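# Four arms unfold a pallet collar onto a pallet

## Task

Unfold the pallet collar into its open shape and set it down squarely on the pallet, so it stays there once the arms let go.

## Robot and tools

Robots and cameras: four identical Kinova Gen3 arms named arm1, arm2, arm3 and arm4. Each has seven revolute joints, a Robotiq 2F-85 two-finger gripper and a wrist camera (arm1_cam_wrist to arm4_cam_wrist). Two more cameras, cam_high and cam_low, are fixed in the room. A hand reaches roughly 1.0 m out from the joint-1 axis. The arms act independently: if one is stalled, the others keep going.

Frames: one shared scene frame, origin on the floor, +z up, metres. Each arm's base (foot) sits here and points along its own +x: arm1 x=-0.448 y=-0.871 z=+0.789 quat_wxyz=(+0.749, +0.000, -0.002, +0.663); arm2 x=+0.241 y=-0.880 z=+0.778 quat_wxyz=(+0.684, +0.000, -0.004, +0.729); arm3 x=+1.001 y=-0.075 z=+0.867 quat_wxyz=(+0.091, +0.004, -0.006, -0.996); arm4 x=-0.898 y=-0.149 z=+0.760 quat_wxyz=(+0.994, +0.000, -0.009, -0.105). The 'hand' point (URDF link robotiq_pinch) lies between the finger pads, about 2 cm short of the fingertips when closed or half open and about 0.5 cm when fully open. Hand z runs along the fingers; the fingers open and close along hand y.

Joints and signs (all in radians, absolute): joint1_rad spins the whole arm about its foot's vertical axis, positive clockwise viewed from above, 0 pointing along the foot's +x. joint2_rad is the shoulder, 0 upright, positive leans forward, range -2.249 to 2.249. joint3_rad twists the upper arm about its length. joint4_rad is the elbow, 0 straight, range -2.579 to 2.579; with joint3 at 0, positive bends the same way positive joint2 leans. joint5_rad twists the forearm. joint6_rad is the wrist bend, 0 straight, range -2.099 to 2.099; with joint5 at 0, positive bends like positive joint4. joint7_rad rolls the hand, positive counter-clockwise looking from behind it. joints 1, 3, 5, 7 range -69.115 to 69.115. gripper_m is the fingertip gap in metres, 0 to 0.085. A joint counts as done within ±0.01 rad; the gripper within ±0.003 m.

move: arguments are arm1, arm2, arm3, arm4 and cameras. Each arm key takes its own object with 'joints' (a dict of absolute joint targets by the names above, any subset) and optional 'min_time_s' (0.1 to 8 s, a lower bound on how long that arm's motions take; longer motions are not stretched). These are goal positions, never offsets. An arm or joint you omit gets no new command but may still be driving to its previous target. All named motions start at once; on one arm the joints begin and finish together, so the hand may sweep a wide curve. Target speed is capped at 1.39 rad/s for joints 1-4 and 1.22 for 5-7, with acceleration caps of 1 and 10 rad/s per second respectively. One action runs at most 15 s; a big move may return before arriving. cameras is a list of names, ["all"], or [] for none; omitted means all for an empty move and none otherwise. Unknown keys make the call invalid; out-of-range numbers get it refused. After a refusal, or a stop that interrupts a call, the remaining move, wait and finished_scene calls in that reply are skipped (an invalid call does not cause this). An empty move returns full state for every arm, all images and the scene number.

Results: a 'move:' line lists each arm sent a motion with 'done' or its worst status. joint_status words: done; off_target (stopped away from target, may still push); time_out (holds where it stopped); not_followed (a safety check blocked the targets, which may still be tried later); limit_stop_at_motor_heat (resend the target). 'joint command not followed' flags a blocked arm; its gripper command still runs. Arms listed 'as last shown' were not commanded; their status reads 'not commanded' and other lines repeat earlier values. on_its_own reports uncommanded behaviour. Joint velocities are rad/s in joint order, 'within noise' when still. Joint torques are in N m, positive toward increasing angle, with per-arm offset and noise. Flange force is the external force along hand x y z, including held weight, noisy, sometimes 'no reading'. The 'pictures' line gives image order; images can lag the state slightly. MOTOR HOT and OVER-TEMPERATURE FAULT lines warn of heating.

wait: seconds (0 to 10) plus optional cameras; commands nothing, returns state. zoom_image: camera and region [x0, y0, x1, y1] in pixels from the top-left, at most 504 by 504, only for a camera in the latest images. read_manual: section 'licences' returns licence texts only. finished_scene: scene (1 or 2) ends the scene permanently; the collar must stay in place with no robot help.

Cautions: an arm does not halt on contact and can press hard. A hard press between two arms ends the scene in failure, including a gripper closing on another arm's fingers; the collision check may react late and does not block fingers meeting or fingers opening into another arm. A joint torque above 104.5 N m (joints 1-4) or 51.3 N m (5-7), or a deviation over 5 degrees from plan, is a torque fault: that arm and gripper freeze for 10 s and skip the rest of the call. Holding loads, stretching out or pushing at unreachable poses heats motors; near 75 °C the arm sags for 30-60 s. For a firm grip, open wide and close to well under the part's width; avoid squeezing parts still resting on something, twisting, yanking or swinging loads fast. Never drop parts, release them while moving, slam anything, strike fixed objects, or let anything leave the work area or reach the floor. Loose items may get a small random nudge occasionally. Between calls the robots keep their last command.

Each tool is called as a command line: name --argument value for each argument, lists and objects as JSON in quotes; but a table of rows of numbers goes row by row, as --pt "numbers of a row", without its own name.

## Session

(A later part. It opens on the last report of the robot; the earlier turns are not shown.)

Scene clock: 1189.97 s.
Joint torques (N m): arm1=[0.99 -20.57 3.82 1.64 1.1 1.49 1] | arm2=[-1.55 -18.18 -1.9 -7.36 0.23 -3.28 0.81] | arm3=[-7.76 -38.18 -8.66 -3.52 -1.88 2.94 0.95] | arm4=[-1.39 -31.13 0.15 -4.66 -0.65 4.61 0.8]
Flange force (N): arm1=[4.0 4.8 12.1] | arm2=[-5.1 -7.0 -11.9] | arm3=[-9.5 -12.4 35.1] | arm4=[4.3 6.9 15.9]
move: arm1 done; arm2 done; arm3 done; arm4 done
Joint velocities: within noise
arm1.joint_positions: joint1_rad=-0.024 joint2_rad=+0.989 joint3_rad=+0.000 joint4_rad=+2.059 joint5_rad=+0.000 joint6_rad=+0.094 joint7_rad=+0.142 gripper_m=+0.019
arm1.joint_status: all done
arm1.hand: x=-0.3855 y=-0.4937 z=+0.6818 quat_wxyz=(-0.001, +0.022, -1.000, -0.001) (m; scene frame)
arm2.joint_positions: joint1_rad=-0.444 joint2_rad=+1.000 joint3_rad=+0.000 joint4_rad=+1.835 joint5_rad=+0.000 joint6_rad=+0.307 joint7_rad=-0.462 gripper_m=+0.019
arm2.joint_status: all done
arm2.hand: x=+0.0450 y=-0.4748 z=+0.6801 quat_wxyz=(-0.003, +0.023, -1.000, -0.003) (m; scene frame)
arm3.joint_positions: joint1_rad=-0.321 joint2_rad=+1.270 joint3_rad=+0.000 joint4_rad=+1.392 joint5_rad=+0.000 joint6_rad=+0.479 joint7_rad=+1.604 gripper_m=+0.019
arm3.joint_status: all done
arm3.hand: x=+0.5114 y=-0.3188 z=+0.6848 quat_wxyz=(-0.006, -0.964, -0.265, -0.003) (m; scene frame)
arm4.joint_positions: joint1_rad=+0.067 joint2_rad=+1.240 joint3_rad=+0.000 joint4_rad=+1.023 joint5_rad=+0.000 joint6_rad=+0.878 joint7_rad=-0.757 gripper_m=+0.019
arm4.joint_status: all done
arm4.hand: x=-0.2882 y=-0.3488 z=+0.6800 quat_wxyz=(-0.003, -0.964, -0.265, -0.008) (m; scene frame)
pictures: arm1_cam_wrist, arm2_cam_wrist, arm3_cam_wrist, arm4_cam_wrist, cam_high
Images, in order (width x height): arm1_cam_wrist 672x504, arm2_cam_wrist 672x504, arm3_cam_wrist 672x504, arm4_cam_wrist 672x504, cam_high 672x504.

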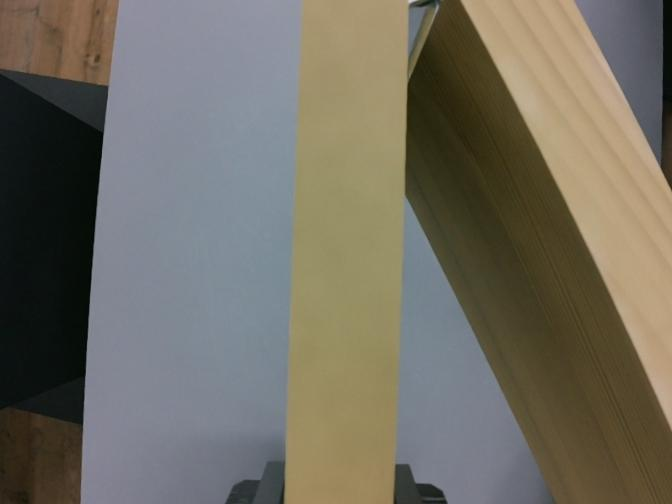

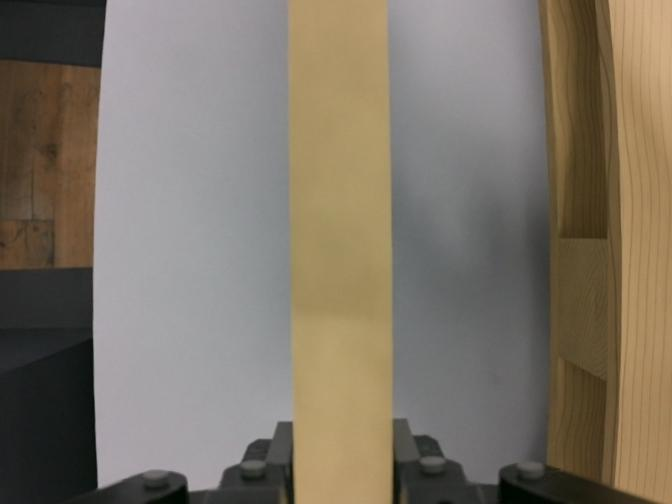

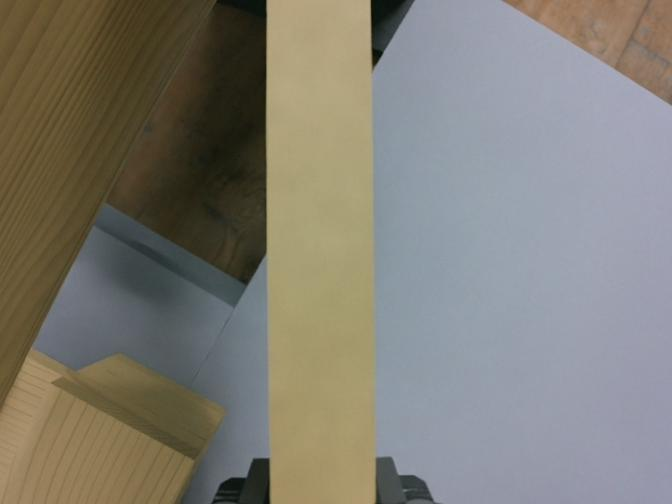

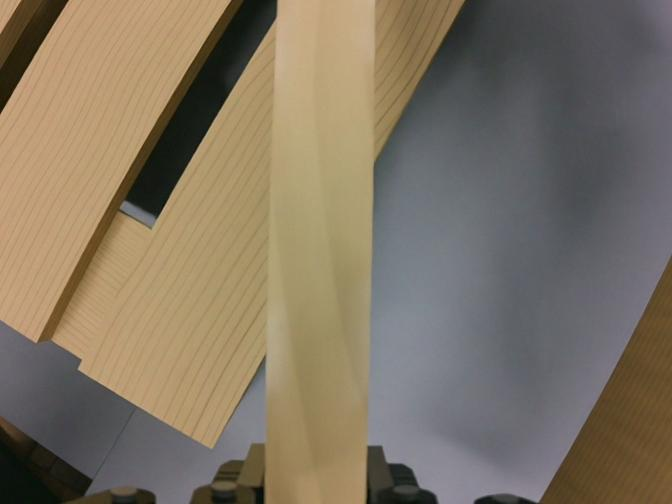

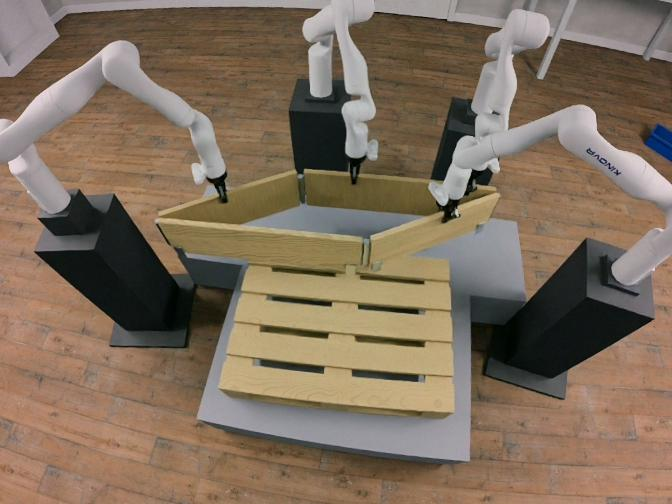

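move --arm1 '{"joints": {"joint1_rad": 0.0933, "joint2_rad": 1.0073, "joint4_rad": 1.9135, "joint6_rad": 0.2208, "joint7_rad": 0.2638}, "min_time_s": 2.5}' --arm2 '{"joints": {"joint1_rad": -0.3069, "joint2_rad": 1.0104, "joint4_rad": 1.7915, "joint6_rad": 0.3397, "joint7_rad": -0.32}, "min_time_s": 2.5}' --arm3 '{"joints": {"joint1_rad": -0.155, "joint2_rad": 1.2272, "joint4_rad": 1.5607, "joint6_rad": 0.3537, "joint7_rad": 2.0445}, "min_time_s": 2.5}' --arm4 '{"joints": {"joint1_rad": -0.0705, "joint2_rad": 1.2079, "joint4_rad": 1.1085, "joint6_rad": 0.8252, "joint7_rad": -0.62}, "min_time_s": 2.5}' --cameras '["arm3_cam_wrist", "arm4_cam_wrist", "cam_high"]'

Scene clock: 1201.30 s.
Joint torques (N m): arm1=[2.63 -20.32 5.58 2.99 1.83 2.76 1.39] | arm2=[-1.85 -21.8 -1.85 -12.8 0.63 -5.89 1.18] | arm3=[-10.91 -30.94 -13.24 3.9 -1.76 5.64 1.36] | arm4=[-4.87 -27.1 -2.78 0.82 -1.06 7.87 1.52]
Flange force (N): arm1=[5.7 11.5 11.2] | arm2=[-6.2 -16.4 -11.7] | arm3=[-6.5 -24.7 33.7] | arm4=[4.4 17.3 16.8]
move: arm1 done; arm2 done; arm3 done; arm4 done
Joint velocities: within noise
arm1.joint_positions: joint1_rad=+0.093 joint2_rad=+1.007 joint3_rad=+0.000 joint4_rad=+1.913 joint5_rad=+0.000 joint6_rad=+0.221 joint7_rad=+0.264 gripper_m=+0.019
arm1.joint_status: all done
arm1.hand: x=-0.3325 y=-0.4610 z=+0.6819 quat_wxyz=(-0.001, +0.025, -1.000, -0.002) (m; scene frame)
arm2.joint_positions: joint1_rad=-0.307 joint2_rad=+1.010 joint3_rad=+0.000 joint4_rad=+1.791 joint5_rad=+0.000 joint6_rad=+0.340 joint7_rad=-0.320 gripper_m=+0.019
arm2.joint_status: all done
arm2.hand: x=+0.0978 y=-0.4405 z=+0.6802 quat_wxyz=(-0.003, +0.025, -1.000, -0.003) (m; scene frame)
arm3.joint_positions: joint1_rad=-0.155 joint2_rad=+1.227 joint3_rad=+0.000 joint4_rad=+1.561 joint5_rad=+0.000 joint6_rad=+0.354 joint7_rad=+2.045 gripper_m=+0.019
arm3.joint_status: all done
arm3.hand: x=+0.5176 y=-0.2206 z=+0.6850 quat_wxyz=(-0.007, -0.919, -0.394, -0.002) (m; scene frame)
arm4.joint_positions: joint1_rad=-0.070 joint2_rad=+1.208 joint3_rad=+0.000 joint4_rad=+1.108 joint5_rad=+0.000 joint6_rad=+0.825 joint7_rad=-0.620 gripper_m=+0.019
arm4.joint_status: all done
arm4.hand: x=-0.2821 y=-0.2616 z=+0.6800 quat_wxyz=(-0.004, -0.919, -0.394, -0.007) (m; scene frame)
pictures: arm3_cam_wrist, arm4_cam_wrist, cam_high
Images, in order (width x height): arm3_cam_wrist 672x504, arm4_cam_wrist 672x504, cam_high 672x504.

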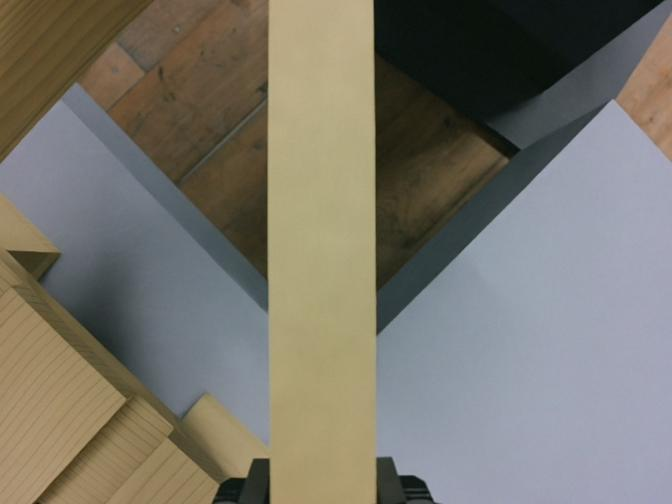

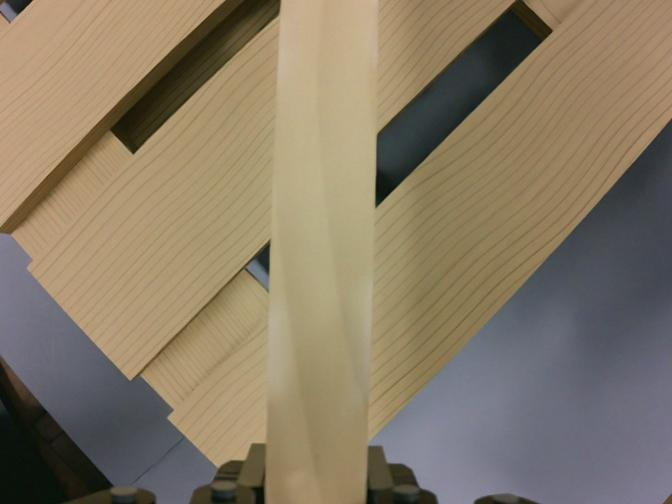

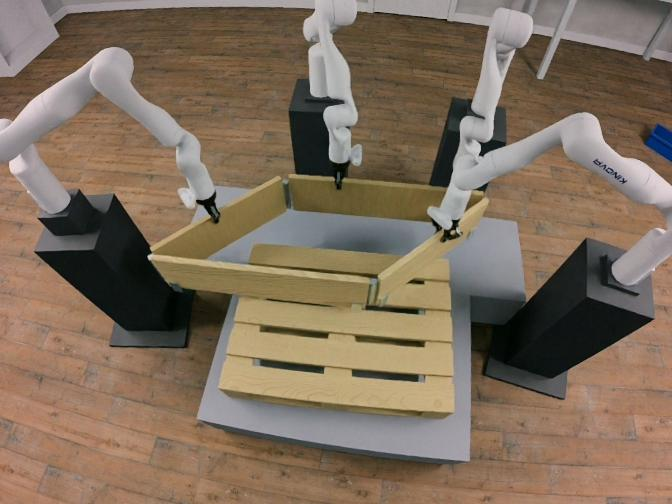

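move --arm1 '{"joints": {"joint1_rad": 0.1885, "joint2_rad": 1.0413, "joint4_rad": 1.7463, "joint6_rad": 0.354, "joint7_rad": 0.3634}, "min_time_s": 2.5}' --arm2 '{"joints": {"joint1_rad": -0.1778, "joint2_rad": 1.0291, "joint4_rad": 1.7178, "joint6_rad": 0.3947, "joint7_rad": -0.1865}, "min_time_s": 2.5}' --arm3 '{"joints": {"joint1_rad": 0.0131, "joint2_rad": 1.2202, "joint4_rad": 1.5849, "joint6_rad": 0.3365, "joint7_rad": 2.4871}, "min_time_s": 2.5}' --arm4 '{"joints": {"joint1_rad": -0.1857, "joint2_rad": 1.1799, "joint4_rad": 1.184, "joint6_rad": 0.7777, "joint7_rad": -0.4606}, "min_time_s": 2.5}' --cameras '["arm3_cam_wrist", "arm4_cam_wrist", "cam_high"]'

Scene clock: 1228.87 s.
Joint torques (N m): arm1=[4.28 -19.52 7.09 1.03 2.42 2.13 1.54] | arm2=[-2.31 -27.51 -2.12 -17.35 0.72 -7.65 1.46] | arm3=[-11.57 -29.04 -13.97 4.05 -1.56 5.62 1.58] | arm4=[-6.34 -29.91 -3.35 -0.57 -0.61 7.39 1.79]
Flange force (N): arm1=[7.8 11.6 3.6] | arm2=[-5.2 -23.3 -5.4] | arm3=[6.8 -24.2 30.1] | arm4=[-1.3 16.7 21.6]
move: arm1 done; arm2 done; arm3 done; arm4 done
Joint velocities: within noise
arm1.joint_positions: joint1_rad=+0.189 joint2_rad=+1.041 joint3_rad=+0.000 joint4_rad=+1.746 joint5_rad=+0.000 joint6_rad=+0.354 joint7_rad=+0.363 gripper_m=+0.019
arm1.joint_status: all done
arm1.hand: x=-0.2797 y=-0.4284 z=+0.6817 quat_wxyz=(-0.001, +0.027, -1.000, -0.002) (m; scene frame)
arm2.joint_positions: joint1_rad=-0.178 joint2_rad=+1.029 joint3_rad=+0.000 joint4_rad=+1.718 joint5_rad=+0.000 joint6_rad=+0.395 joint7_rad=-0.187 gripper_m=+0.019
arm2.joint_status: all done
arm2.hand: x=+0.1507 y=-0.4059 z=+0.6802 quat_wxyz=(-0.003, +0.027, -1.000, -0.003) (m; scene frame)
arm3.joint_positions: joint1_rad=+0.013 joint2_rad=+1.220 joint3_rad=+0.000 joint4_rad=+1.585 joint5_rad=+0.000 joint6_rad=+0.336 joint7_rad=+2.487 gripper_m=+0.019
arm3.joint_status: all done
arm3.hand: x=+0.5065 y=-0.1365 z=+0.6849 quat_wxyz=(-0.007, -0.856, -0.516, -0.001) (m; scene frame)
arm4.joint_positions: joint1_rad=-0.186 joint2_rad=+1.180 joint3_rad=+0.000 joint4_rad=+1.184 joint5_rad=+0.000 joint6_rad=+0.778 joint7_rad=-0.461 gripper_m=+0.019
arm4.joint_status: all done
arm4.hand: x=-0.2881 y=-0.1898 z=+0.6799 quat_wxyz=(-0.005, -0.856, -0.516, -0.007) (m; scene frame)
pictures: arm3_cam_wrist, arm4_cam_wrist, cam_high
Images, in order (width x height): arm3_cam_wrist 672x504, arm4_cam_wrist 672x504, cam_high 672x504.

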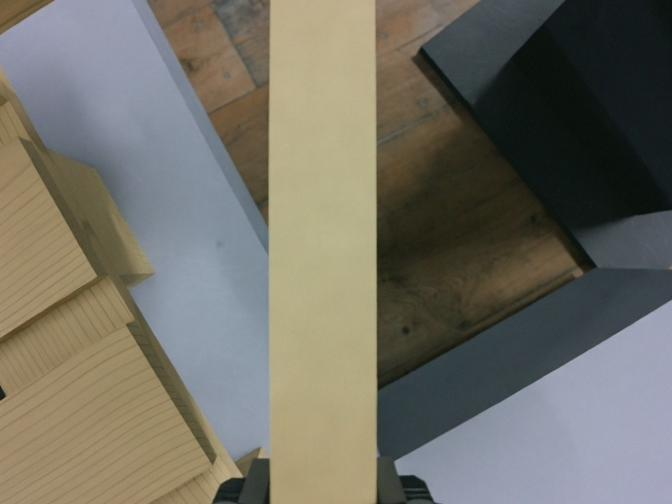

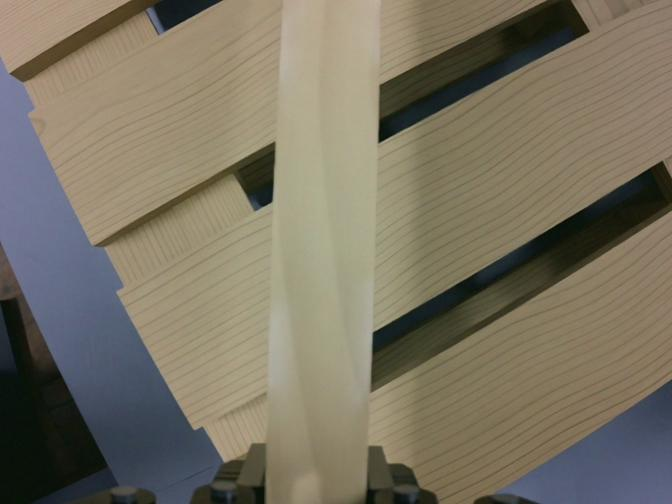

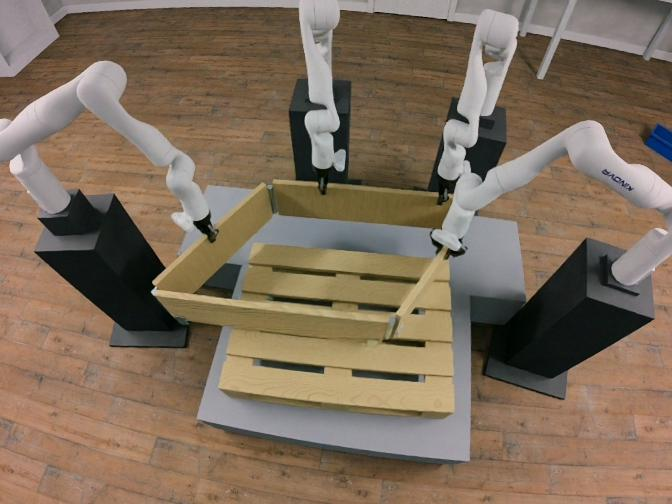

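move --arm1 '{"joints": {"joint1_rad": 0.2663, "joint2_rad": 1.0916, "joint4_rad": 1.554, "joint6_rad": 0.496, "joint7_rad": 0.4456}, "min_time_s": 2.5}' --arm2 '{"joints": {"joint1_rad": -0.06, "joint2_rad": 1.0576, "joint4_rad": 1.6147, "joint6_rad": 0.4693, "joint7_rad": -0.0643}, "min_time_s": 2.5}' --arm3 '{"joints": {"joint1_rad": 0.1457, "joint2_rad": 1.2365, "joint4_rad": 1.504, "joint6_rad": 0.4011, "joint7_rad": 2.8942}, "min_time_s": 2.5}' --arm4 '{"joints": {"joint1_rad": -0.2758, "joint2_rad": 1.1568, "joint4_rad": 1.2469, "joint6_rad": 0.7379, "joint7_rad": -0.2762}, "min_time_s": 2.5}' --cameras '["arm3_cam_wrist", "arm4_cam_wrist"]'

Scene clock: 1247.17 s.
Joint torques (N m): arm1=[5.01 -20.32 7.49 -2.47 2.85 0.71 1.54] | arm2=[-4.57 -33.33 -4.21 -22.86 0.15 -9.88 1.54] | arm3=[-14.67 -35.65 -16.3 -5.79 -2.58 1.29 1.44] | arm4=[-4.45 -40.46 -0.91 -12.25 0.42 0.21 1.78]
Flange force (N): arm1=[9.6 7.7 -2.0] | arm2=[-6.7 -32.1 -1.1] | arm3=[24.3 -5.1 27.3] | arm4=[-5.7 -1.4 26.6]
move: arm1 done; arm2 done; arm3 done; arm4 done
Joint velocities: within noise
arm1.joint_positions: joint1_rad=+0.266 joint2_rad=+1.092 joint3_rad=+0.000 joint4_rad=+1.554 joint5_rad=+0.000 joint6_rad=+0.496 joint7_rad=+0.446 gripper_m=+0.019
arm1.joint_status: all done
arm1.hand: x=-0.2266 y=-0.3957 z=+0.6818 quat_wxyz=(-0.001, +0.029, -1.000, -0.001) (m; scene frame)
arm2.joint_positions: joint1_rad=-0.060 joint2_rad=+1.058 joint3_rad=+0.000 joint4_rad=+1.615 joint5_rad=+0.000 joint6_rad=+0.469 joint7_rad=-0.064 gripper_m=+0.019
arm2.joint_status: all done
arm2.hand: x=+0.2036 y=-0.3714 z=+0.6801 quat_wxyz=(-0.003, +0.029, -1.000, -0.003) (m; scene frame)
arm3.joint_positions: joint1_rad=+0.146 joint2_rad=+1.236 joint3_rad=+0.000 joint4_rad=+1.504 joint5_rad=+0.000 joint6_rad=+0.401 joint7_rad=+2.894 gripper_m=+0.019
arm3.joint_status: all done
arm3.hand: x=+0.4818 y=-0.0711 z=+0.6848 quat_wxyz=(-0.007, -0.778, -0.629, +0.000) (m; scene frame)
arm4.joint_positions: joint1_rad=-0.276 joint2_rad=+1.157 joint3_rad=+0.000 joint4_rad=+1.247 joint5_rad=+0.000 joint6_rad=+0.738 joint7_rad=-0.276 gripper_m=+0.019
arm4.joint_status: all done
arm4.hand: x=-0.2998 y=-0.1357 z=+0.6799 quat_wxyz=(-0.006, -0.778, -0.629, -0.006) (m; scene frame)
pictures: arm3_cam_wrist, arm4_cam_wrist
Images, in order (width x height): arm3_cam_wrist 672x504, arm4_cam_wrist 672x504.

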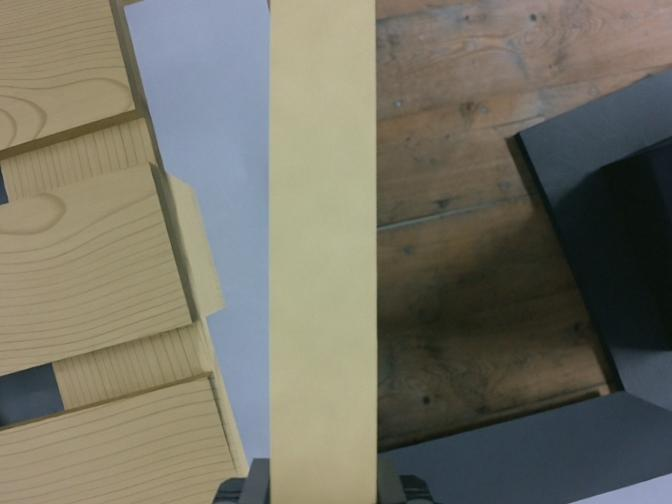

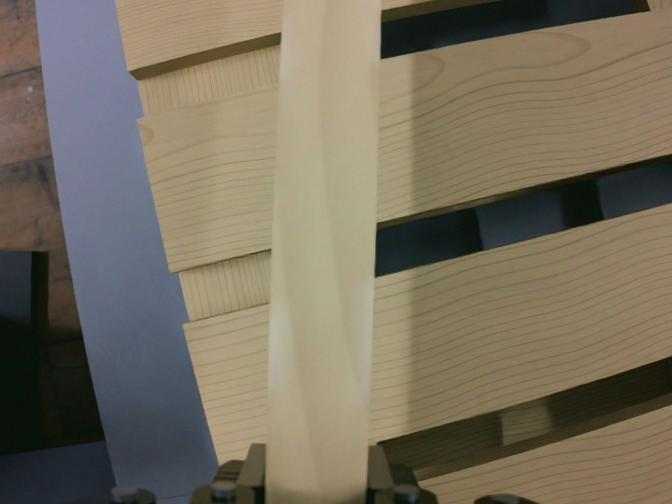

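move --arm1 '{"joints": {"joint1_rad": 0.3301, "joint2_rad": 1.161, "joint4_rad": 1.3319, "joint6_rad": 0.6487, "joint7_rad": 0.5137}, "min_time_s": 2.5}' --arm2 '{"joints": {"joint1_rad": 0.0452, "joint2_rad": 1.0975, "joint4_rad": 1.4819, "joint6_rad": 0.5622, "joint7_rad": 0.0452}, "min_time_s": 2.5}' --arm3 '{"joints": {"joint1_rad": 0.2311, "joint2_rad": 1.2651, "joint4_rad": 1.3846, "joint6_rad": 0.4919, "joint7_rad": 3.266}, "min_time_s": 2.5}' --arm4 '{"joints": {"joint1_rad": -0.341, "joint2_rad": 1.1308, "joint4_rad": 1.3197, "joint6_rad": 0.6911, "joint7_rad": -0.0788}, "min_time_s": 2.5}' --cameras '["all"]'

Scene clock: 1274.17 s.
Joint torques (N m): arm1=[6.16 -18.01 7.87 -0.59 3.26 2.16 1.47] | arm2=[-7.75 -33.5 -7.55 -21.43 -1.17 -8.75 1.5] | arm3=[-14.5 -32.82 -14.41 -1.76 -1.94 4.11 2.41] | arm4=[-5.53 -40.77 -2.26 -11.28 -0.68 0.83 0.72]
Flange force (N): arm1=[7.9 11.6 -5.8] | arm2=[-9.1 -30.4 -0.3] | arm3=[22.6 -5.4 26.6] | arm4=[-9.0 -0.3 30.1]
move: arm1 done; arm2 done; arm3 done; arm4 done
Joint velocities: within noise
arm1.joint_positions: joint1_rad=+0.330 joint2_rad=+1.161 joint3_rad=+0.000 joint4_rad=+1.332 joint5_rad=+0.000 joint6_rad=+0.649 joint7_rad=+0.514 gripper_m=+0.019
arm1.joint_status: all done
arm1.hand: x=-0.1737 y=-0.3632 z=+0.6817 quat_wxyz=(-0.001, +0.031, -1.000, -0.001) (m; scene frame)
arm2.joint_positions: joint1_rad=+0.045 joint2_rad=+1.097 joint3_rad=+0.000 joint4_rad=+1.482 joint5_rad=+0.000 joint6_rad=+0.562 joint7_rad=+0.045 gripper_m=+0.019
arm2.joint_status: all done
arm2.hand: x=+0.2565 y=-0.3369 z=+0.6802 quat_wxyz=(-0.003, +0.032, -0.999, -0.003) (m; scene frame)
arm3.joint_positions: joint1_rad=+0.231 joint2_rad=+1.265 joint3_rad=+0.000 joint4_rad=+1.385 joint5_rad=+0.000 joint6_rad=+0.492 joint7_rad=+3.266 gripper_m=+0.019
arm3.joint_status: all done
arm3.hand: x=+0.4547 y=-0.0253 z=+0.6850 quat_wxyz=(-0.007, -0.680, -0.733, +0.001) (m; scene frame)
arm4.joint_positions: joint1_rad=-0.341 joint2_rad=+1.131 joint3_rad=+0.000 joint4_rad=+1.320 joint5_rad=+0.000 joint6_rad=+0.691 joint7_rad=-0.079 gripper_m=+0.019
arm4.joint_status: all done
arm4.hand: x=-0.3175 y=-0.0989 z=+0.6798 quat_wxyz=(-0.007, -0.689, -0.725, -0.005) (m; scene frame)
pictures: arm1_cam_wrist, arm2_cam_wrist, arm3_cam_wrist, arm4_cam_wrist, cam_high, cam_low
Images, in order (width x height): arm1_cam_wrist 672x504, arm2_cam_wrist 672x504, arm3_cam_wrist 672x504, arm4_cam_wrist 672x504, cam_high 672x504, cam_low 672x504.

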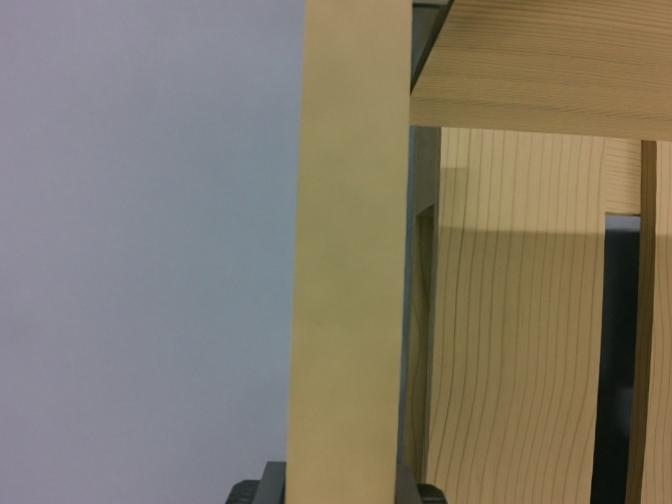

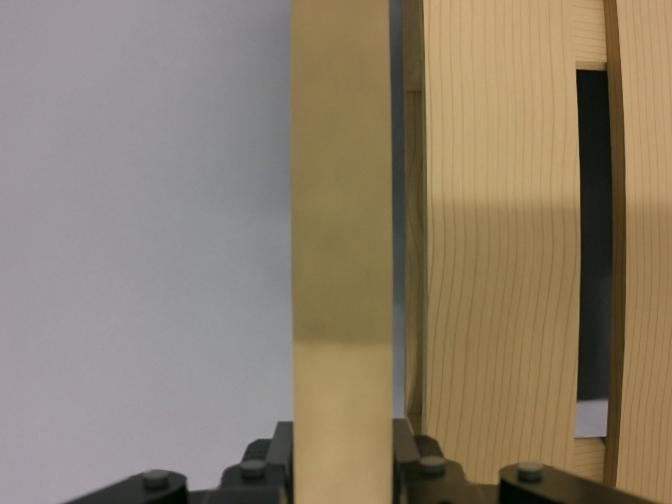

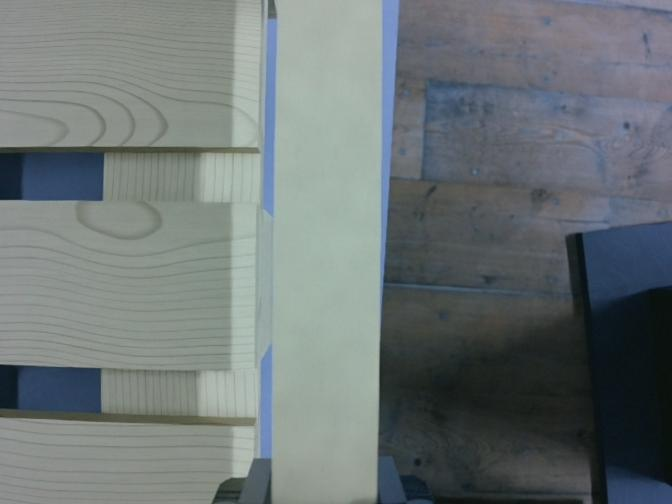

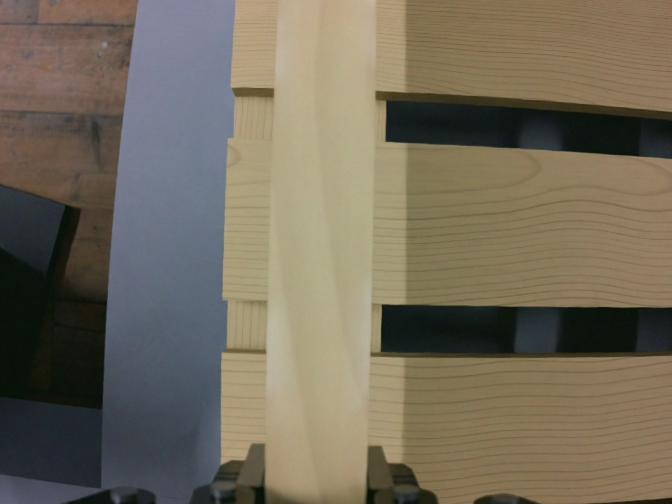

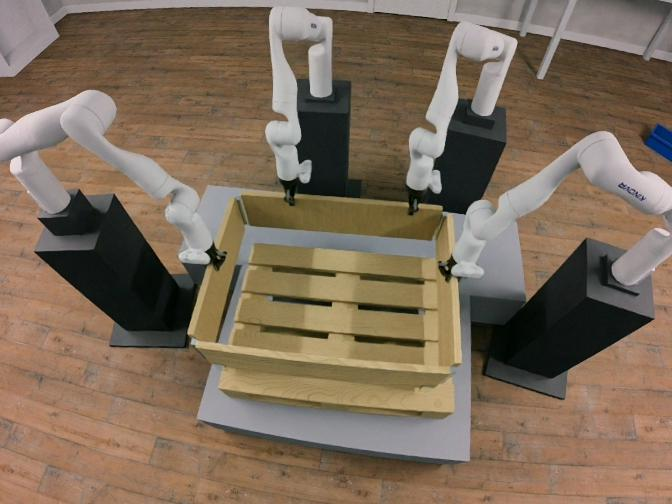

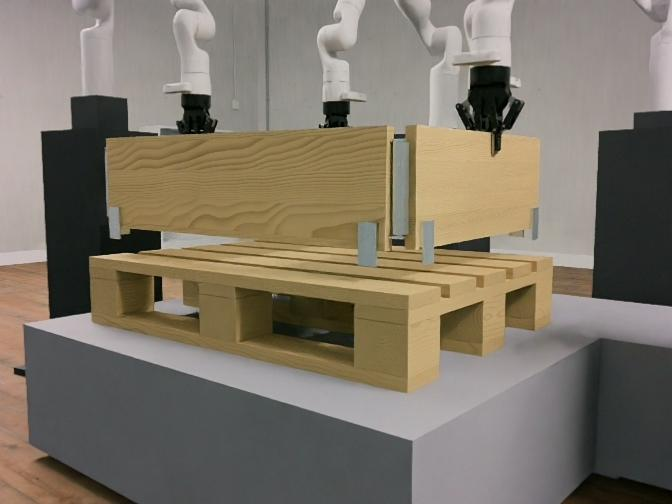

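move --arm1 '{"joints": {"joint1_rad": 0.2794, "joint2_rad": 1.1686, "joint4_rad": 1.3087, "joint6_rad": 0.6643, "joint7_rad": 0.4586}, "min_time_s": 1.5}' --arm2 '{"joints": {"joint1_rad": 0.0022, "joint2_rad": 1.1187, "joint4_rad": 1.4153, "joint6_rad": 0.6076, "joint7_rad": -0.0022}, "min_time_s": 1.5}' --arm3 '{"joints": {"joint1_rad": 0.262, "joint2_rad": 1.2957, "joint4_rad": 1.2736, "joint6_rad": 0.5723, "joint7_rad": 3.2925}, "min_time_s": 1.5}' --arm4 '{"joints": {"joint1_rad": -0.3738, "joint2_rad": 1.0973, "joint4_rad": 1.4159, "joint6_rad": 0.6284, "joint7_rad": -0.116}, "min_time_s": 1.5}' --cameras '["all"]'

zoom_image --camera "cam_low" --region '[80, 110, 580, 410]'

zoom_image --camera "cam_high" --region '[160, 170, 500, 440]'

Scene clock: 1354.03 s.
Joint torques (N m): arm1=[4.63 -19.29 6.36 -6.17 2.32 -1.08 0.83] | arm2=[-8.18 -29.42 -8.52 -12.08 -2.42 -3.63 0.8] | arm3=[-6.52 -33.82 -5.88 -2.86 -0.38 4.25 2.21] | arm4=[-0.52 -40.21 3.16 -9.7 0.88 1.67 0.53]
Flange force (N): arm1=[11.5 -2.3 -11.4] | arm2=[-13.1 -10.8 3.2] | arm3=[8.3 -6.8 26.0] | arm4=[-0.8 0.8 33.3]
move: arm1 done; arm2 done; arm3 done; arm4 done
Joint velocities: within noise
arm1.joint_positions: joint1_rad=+0.279 joint2_rad=+1.169 joint3_rad=+0.000 joint4_rad=+1.309 joint5_rad=+0.000 joint6_rad=+0.664 joint7_rad=+0.459 gripper_m=+0.019
arm1.joint_status: all done
arm1.hand: x=-0.1978 y=-0.3452 z=+0.6817 quat_wxyz=(-0.001, +0.029, -1.000, -0.001) (m; scene frame)
arm2.joint_positions: joint1_rad=+0.002 joint2_rad=+1.119 joint3_rad=+0.000 joint4_rad=+1.415 joint5_rad=+0.000 joint6_rad=+0.608 joint7_rad=-0.002 gripper_m=+0.019
arm2.joint_status: all done
arm2.hand: x=+0.2322 y=-0.3209 z=+0.6801 quat_wxyz=(-0.003, +0.029, -1.000, -0.003) (m; scene frame)
arm3.joint_positions: joint1_rad=+0.262 joint2_rad=+1.296 joint3_rad=+0.000 joint4_rad=+1.274 joint5_rad=+0.000 joint6_rad=+0.572 joint7_rad=+3.293 gripper_m=+0.019
arm3.joint_status: all done
arm3.hand: x=+0.4312 y=-0.0063 z=+0.6850 quat_wxyz=(-0.007, -0.682, -0.732, +0.001) (m; scene frame)
arm4.joint_positions: joint1_rad=-0.374 joint2_rad=+1.097 joint3_rad=+0.000 joint4_rad=+1.416 joint5_rad=+0.000 joint6_rad=+0.628 joint7_rad=-0.116 gripper_m=+0.019
arm4.joint_status: all done
arm4.hand: x=-0.3410 y=-0.0834 z=+0.6800 quat_wxyz=(-0.007, -0.690, -0.723, -0.005) (m; scene frame)
pictures: arm1_cam_wrist, arm2_cam_wrist, arm3_cam_wrist, arm4_cam_wrist, cam_high, cam_low
Images, in order (width x height): arm1_cam_wrist 672x504, arm2_cam_wrist 672x504, arm3_cam_wrist 672x504, arm4_cam_wrist 672x504, cam_high 672x504, cam_low 672x504.

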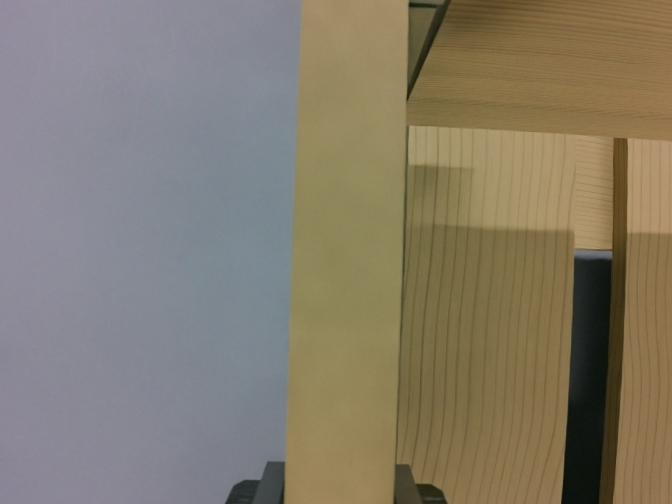

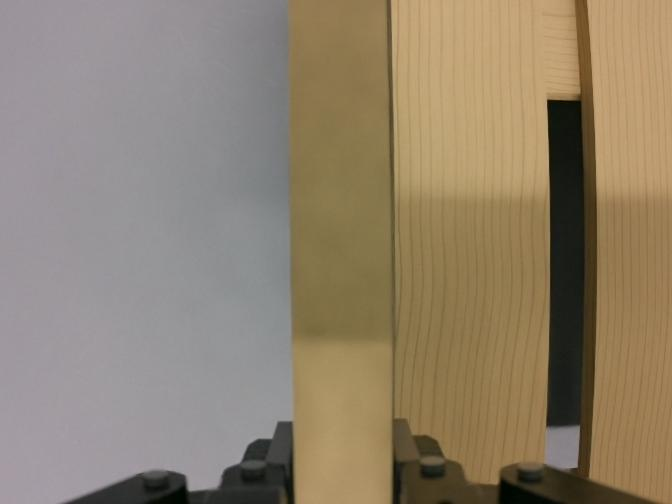

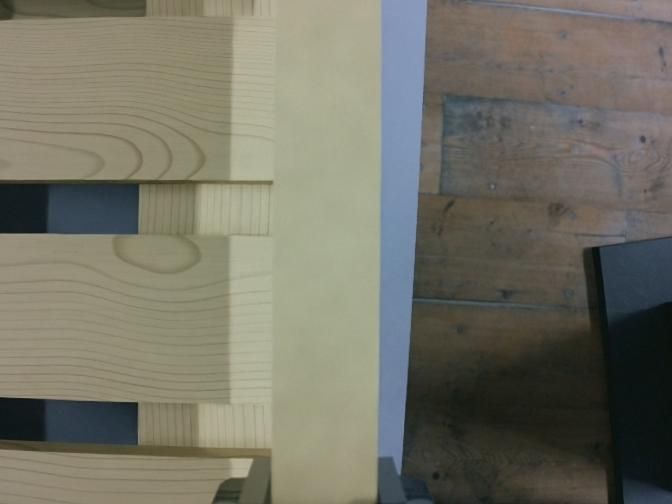

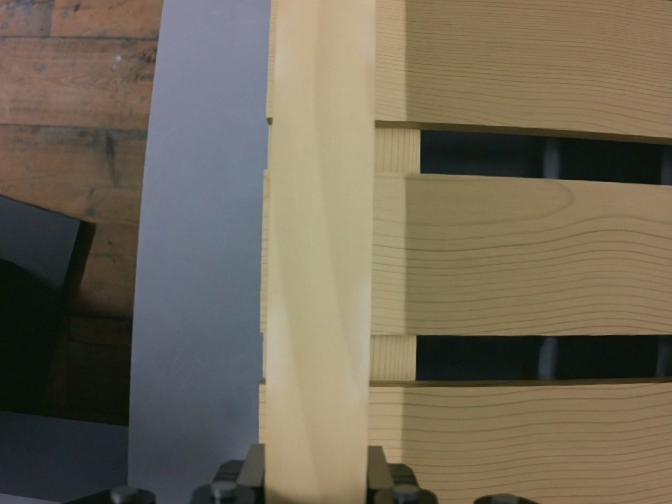

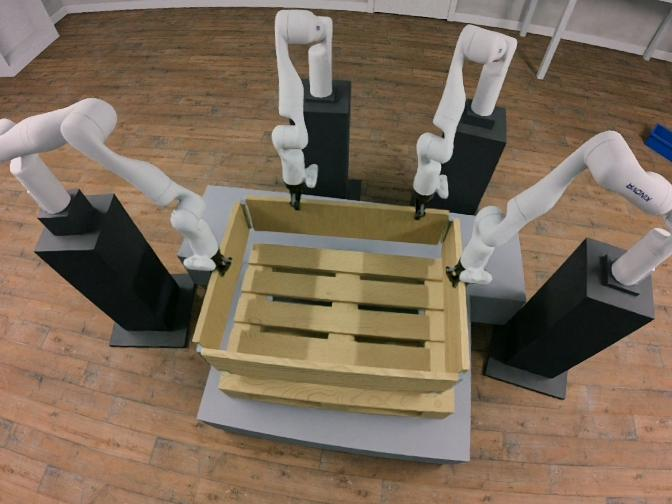

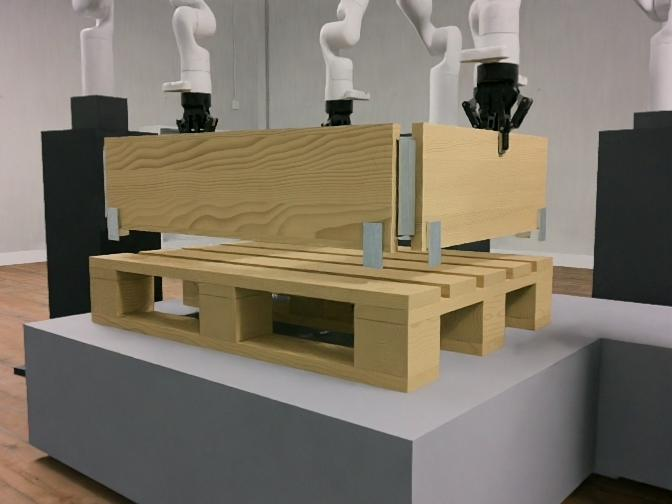

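Scaled by 1.008 from the camera's 672x504 image, which has a finer 960x720 frame.

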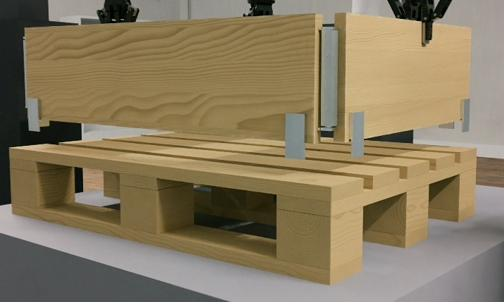

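Scaled by 1.482 from the camera's 672x504 image, which has a finer 960x720 frame.

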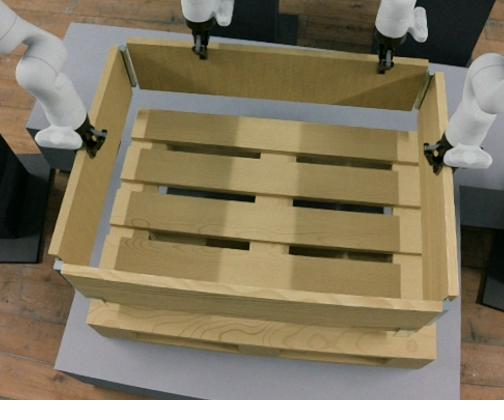

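zoom_image --camera "arm1_cam_wrist" --region '[380, 120, 440, 480]'

zoom_image --camera "arm2_cam_wrist" --region '[360, 0, 420, 420]'

zoom_image --camera "arm4_cam_wrist" --region '[240, 0, 300, 440]'

zoom_image --camera "cam_low" --region '[320, 200, 560, 330]'

Scaled by 1.400.

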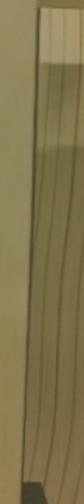

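Scaled by 1.200.

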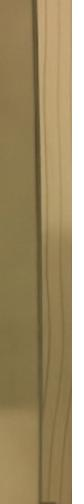

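Scaled by 1.145.

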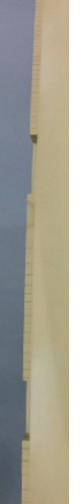

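Scaled by 2.100 from the camera's 672x504 image, which has a finer 960x720 frame.

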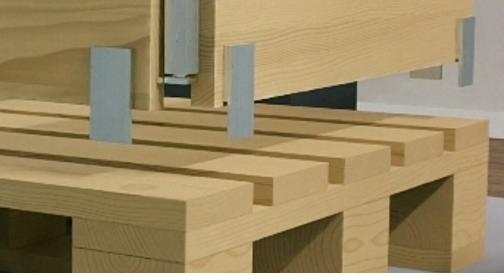

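move --arm1 '{"joints": {"joint1_rad": 0.2213, "joint2_rad": 1.2119, "joint4_rad": 1.1821, "joint6_rad": 0.7476, "joint7_rad": 0.4005}, "min_time_s": 1.5}' --arm2 '{"joints": {"joint1_rad": -0.0276, "joint2_rad": 1.1755, "joint4_rad": 1.2459, "joint6_rad": 0.7202, "joint7_rad": -0.032}, "min_time_s": 1.5}' --arm3 '{"joints": {"joint1_rad": 0.3253, "joint2_rad": 1.3362, "joint4_rad": 1.1397, "joint6_rad": 0.6657, "joint7_rad": 3.3558}, "min_time_s": 1.5}' --arm4 '{"joints": {"joint1_rad": -0.4484, "joint2_rad": 1.0757, "joint4_rad": 1.4806, "joint6_rad": 0.5853, "joint7_rad": -0.1906}, "min_time_s": 1.5}' --cameras '["all"]'

zoom_image --camera "cam_low" --region '[320, 180, 580, 400]'

zoom_image --camera "cam_low" --region '[60, 180, 320, 400]'

zoom_image --camera "cam_high" --region '[180, 180, 490, 440]'

Scene clock: 1418.17 s.
Joint torques (N m): arm1=[-0.7 -20.57 1.28 -8.18 0.61 -1.92 0.7] | arm2=[-3.63 -25.69 -4.04 -4.02 -1.39 1 0.85] | arm3=[0.51 -37.3 1.2 -6.31 1.3 3.07 1.93] | arm4=[1.09 -39.32 4.76 -9 1.03 1.62 0.19]
Flange force (N): arm1=[4.9 -11.1 -12.3] | arm2=[-5.0 7.9 4.7] | arm3=[-3.3 -5.8 26.4] | arm4=[1.5 0.7 33.5]
move: arm1 done; arm2 done; arm3 done; arm4 done
MOTOR HOT: the motor of arm4's joint2_rad reports 62 °C; the controller stops that arm at 75 °C. To cool a motor, set the load down, stop pushing, or move to a pose that needs little force.
Joint velocities: within noise
arm1.joint_positions: joint1_rad=+0.221 joint2_rad=+1.212 joint3_rad=+0.000 joint4_rad=+1.182 joint5_rad=+0.000 joint6_rad=+0.748 joint7_rad=+0.400 gripper_m=+0.019
arm1.joint_status: all done
arm1.hand: x=-0.2197 y=-0.3065 z=+0.6819 quat_wxyz=(-0.001, +0.029, -1.000, -0.001) (m; scene frame)
arm2.joint_positions: joint1_rad=-0.028 joint2_rad=+1.175 joint3_rad=+0.000 joint4_rad=+1.246 joint5_rad=+0.000 joint6_rad=+0.720 joint7_rad=-0.032 gripper_m=+0.019
arm2.joint_status: all done
arm2.hand: x=+0.2121 y=-0.2839 z=+0.6802 quat_wxyz=(-0.003, +0.029, -1.000, -0.003) (m; scene frame)
arm3.joint_positions: joint1_rad=+0.325 joint2_rad=+1.336 joint3_rad=+0.000 joint4_rad=+1.140 joint5_rad=+0.000 joint6_rad=+0.666 joint7_rad=+3.356 gripper_m=+0.019
arm3.joint_status: all done
arm3.hand: x=+0.4089 y=+0.0337 z=+0.6850 quat_wxyz=(-0.007, -0.682, -0.732, +0.001) (m; scene frame)
arm4.joint_positions: joint1_rad=-0.448 joint2_rad=+1.076 joint3_rad=+0.000 joint4_rad=+1.481 joint5_rad=+0.000 joint6_rad=+0.585 joint7_rad=-0.191 gripper_m=+0.019
arm4.joint_status: all done
arm4.hand: x=-0.3624 y=-0.0458 z=+0.6799 quat_wxyz=(-0.007, -0.690, -0.723, -0.005) (m; scene frame)
pictures: arm1_cam_wrist, arm2_cam_wrist, arm3_cam_wrist, arm4_cam_wrist, cam_high, cam_low
Images, in order (width x height): arm1_cam_wrist 672x504, arm2_cam_wrist 672x504, arm3_cam_wrist 672x504, arm4_cam_wrist 672x504, cam_high 672x504, cam_low 672x504.

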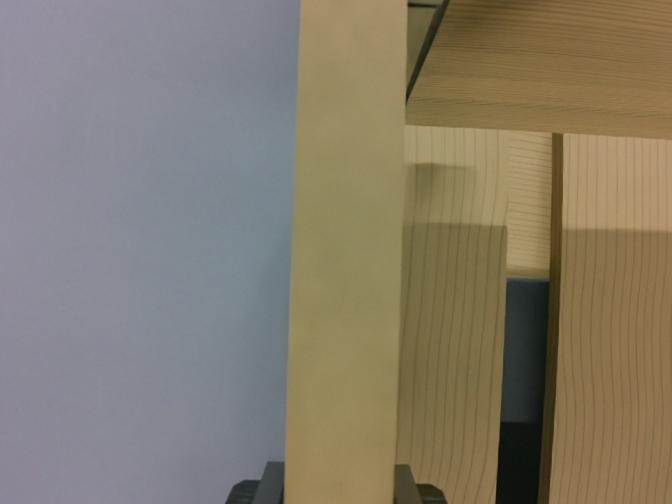

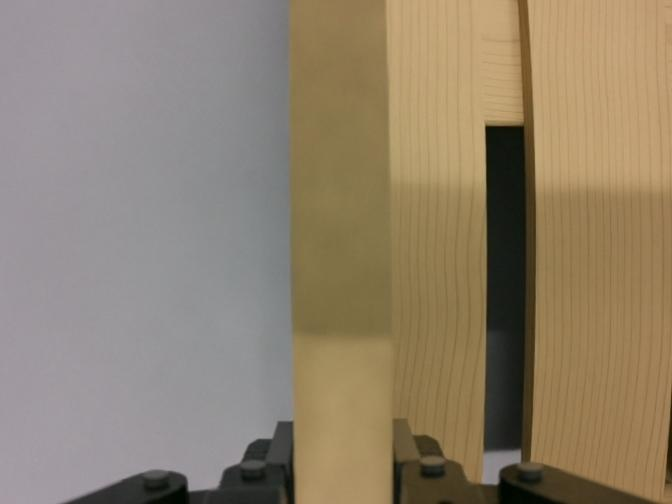

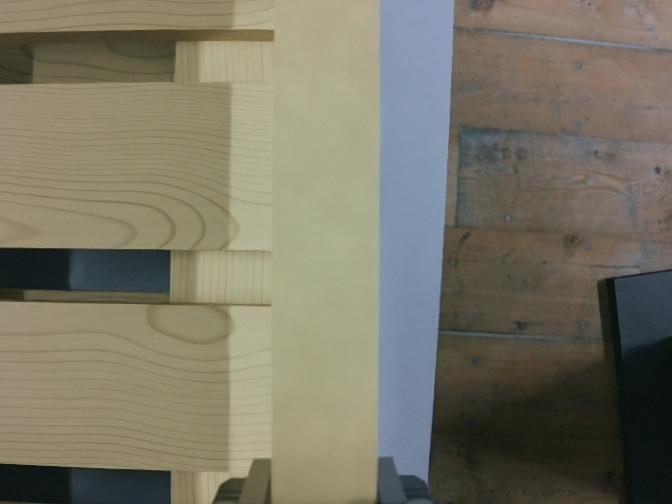

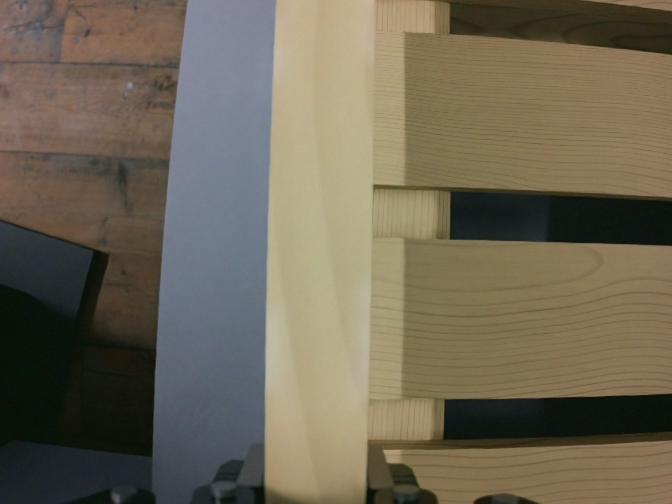

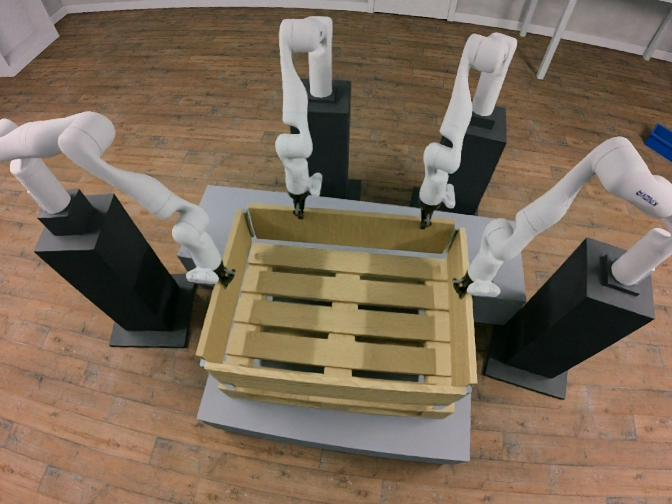

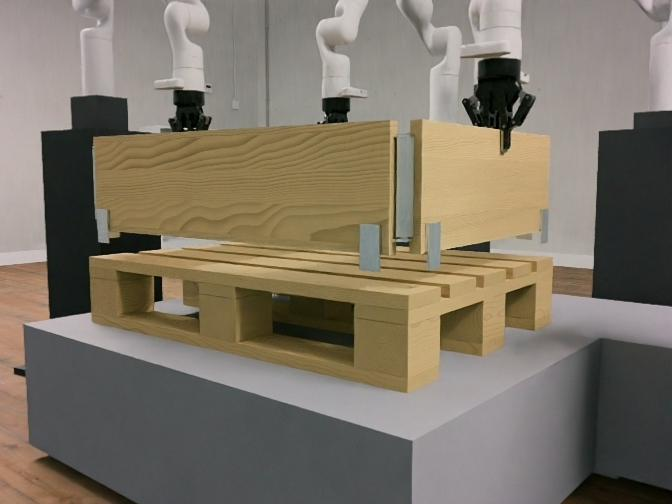

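Scaled by 1.938 from the camera's 672x504 image, which has a finer 960x720 frame.

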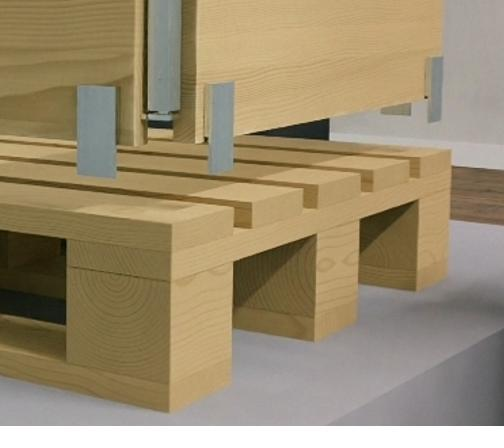

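Scaled by 1.938 from the camera's 672x504 image, which has a finer 960x720 frame.

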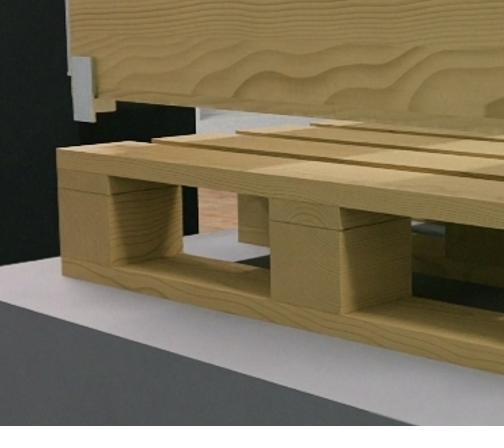

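Scaled by 1.626 from the camera's 672x504 image, which has a finer 960x720 frame.

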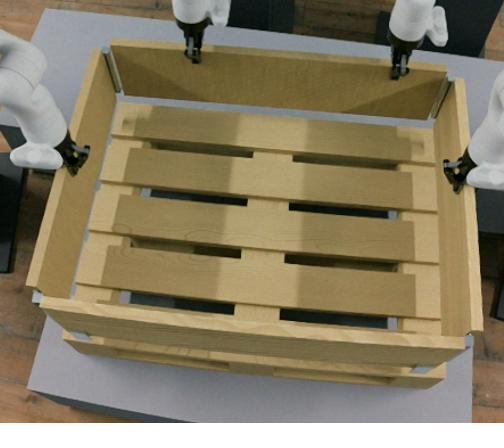

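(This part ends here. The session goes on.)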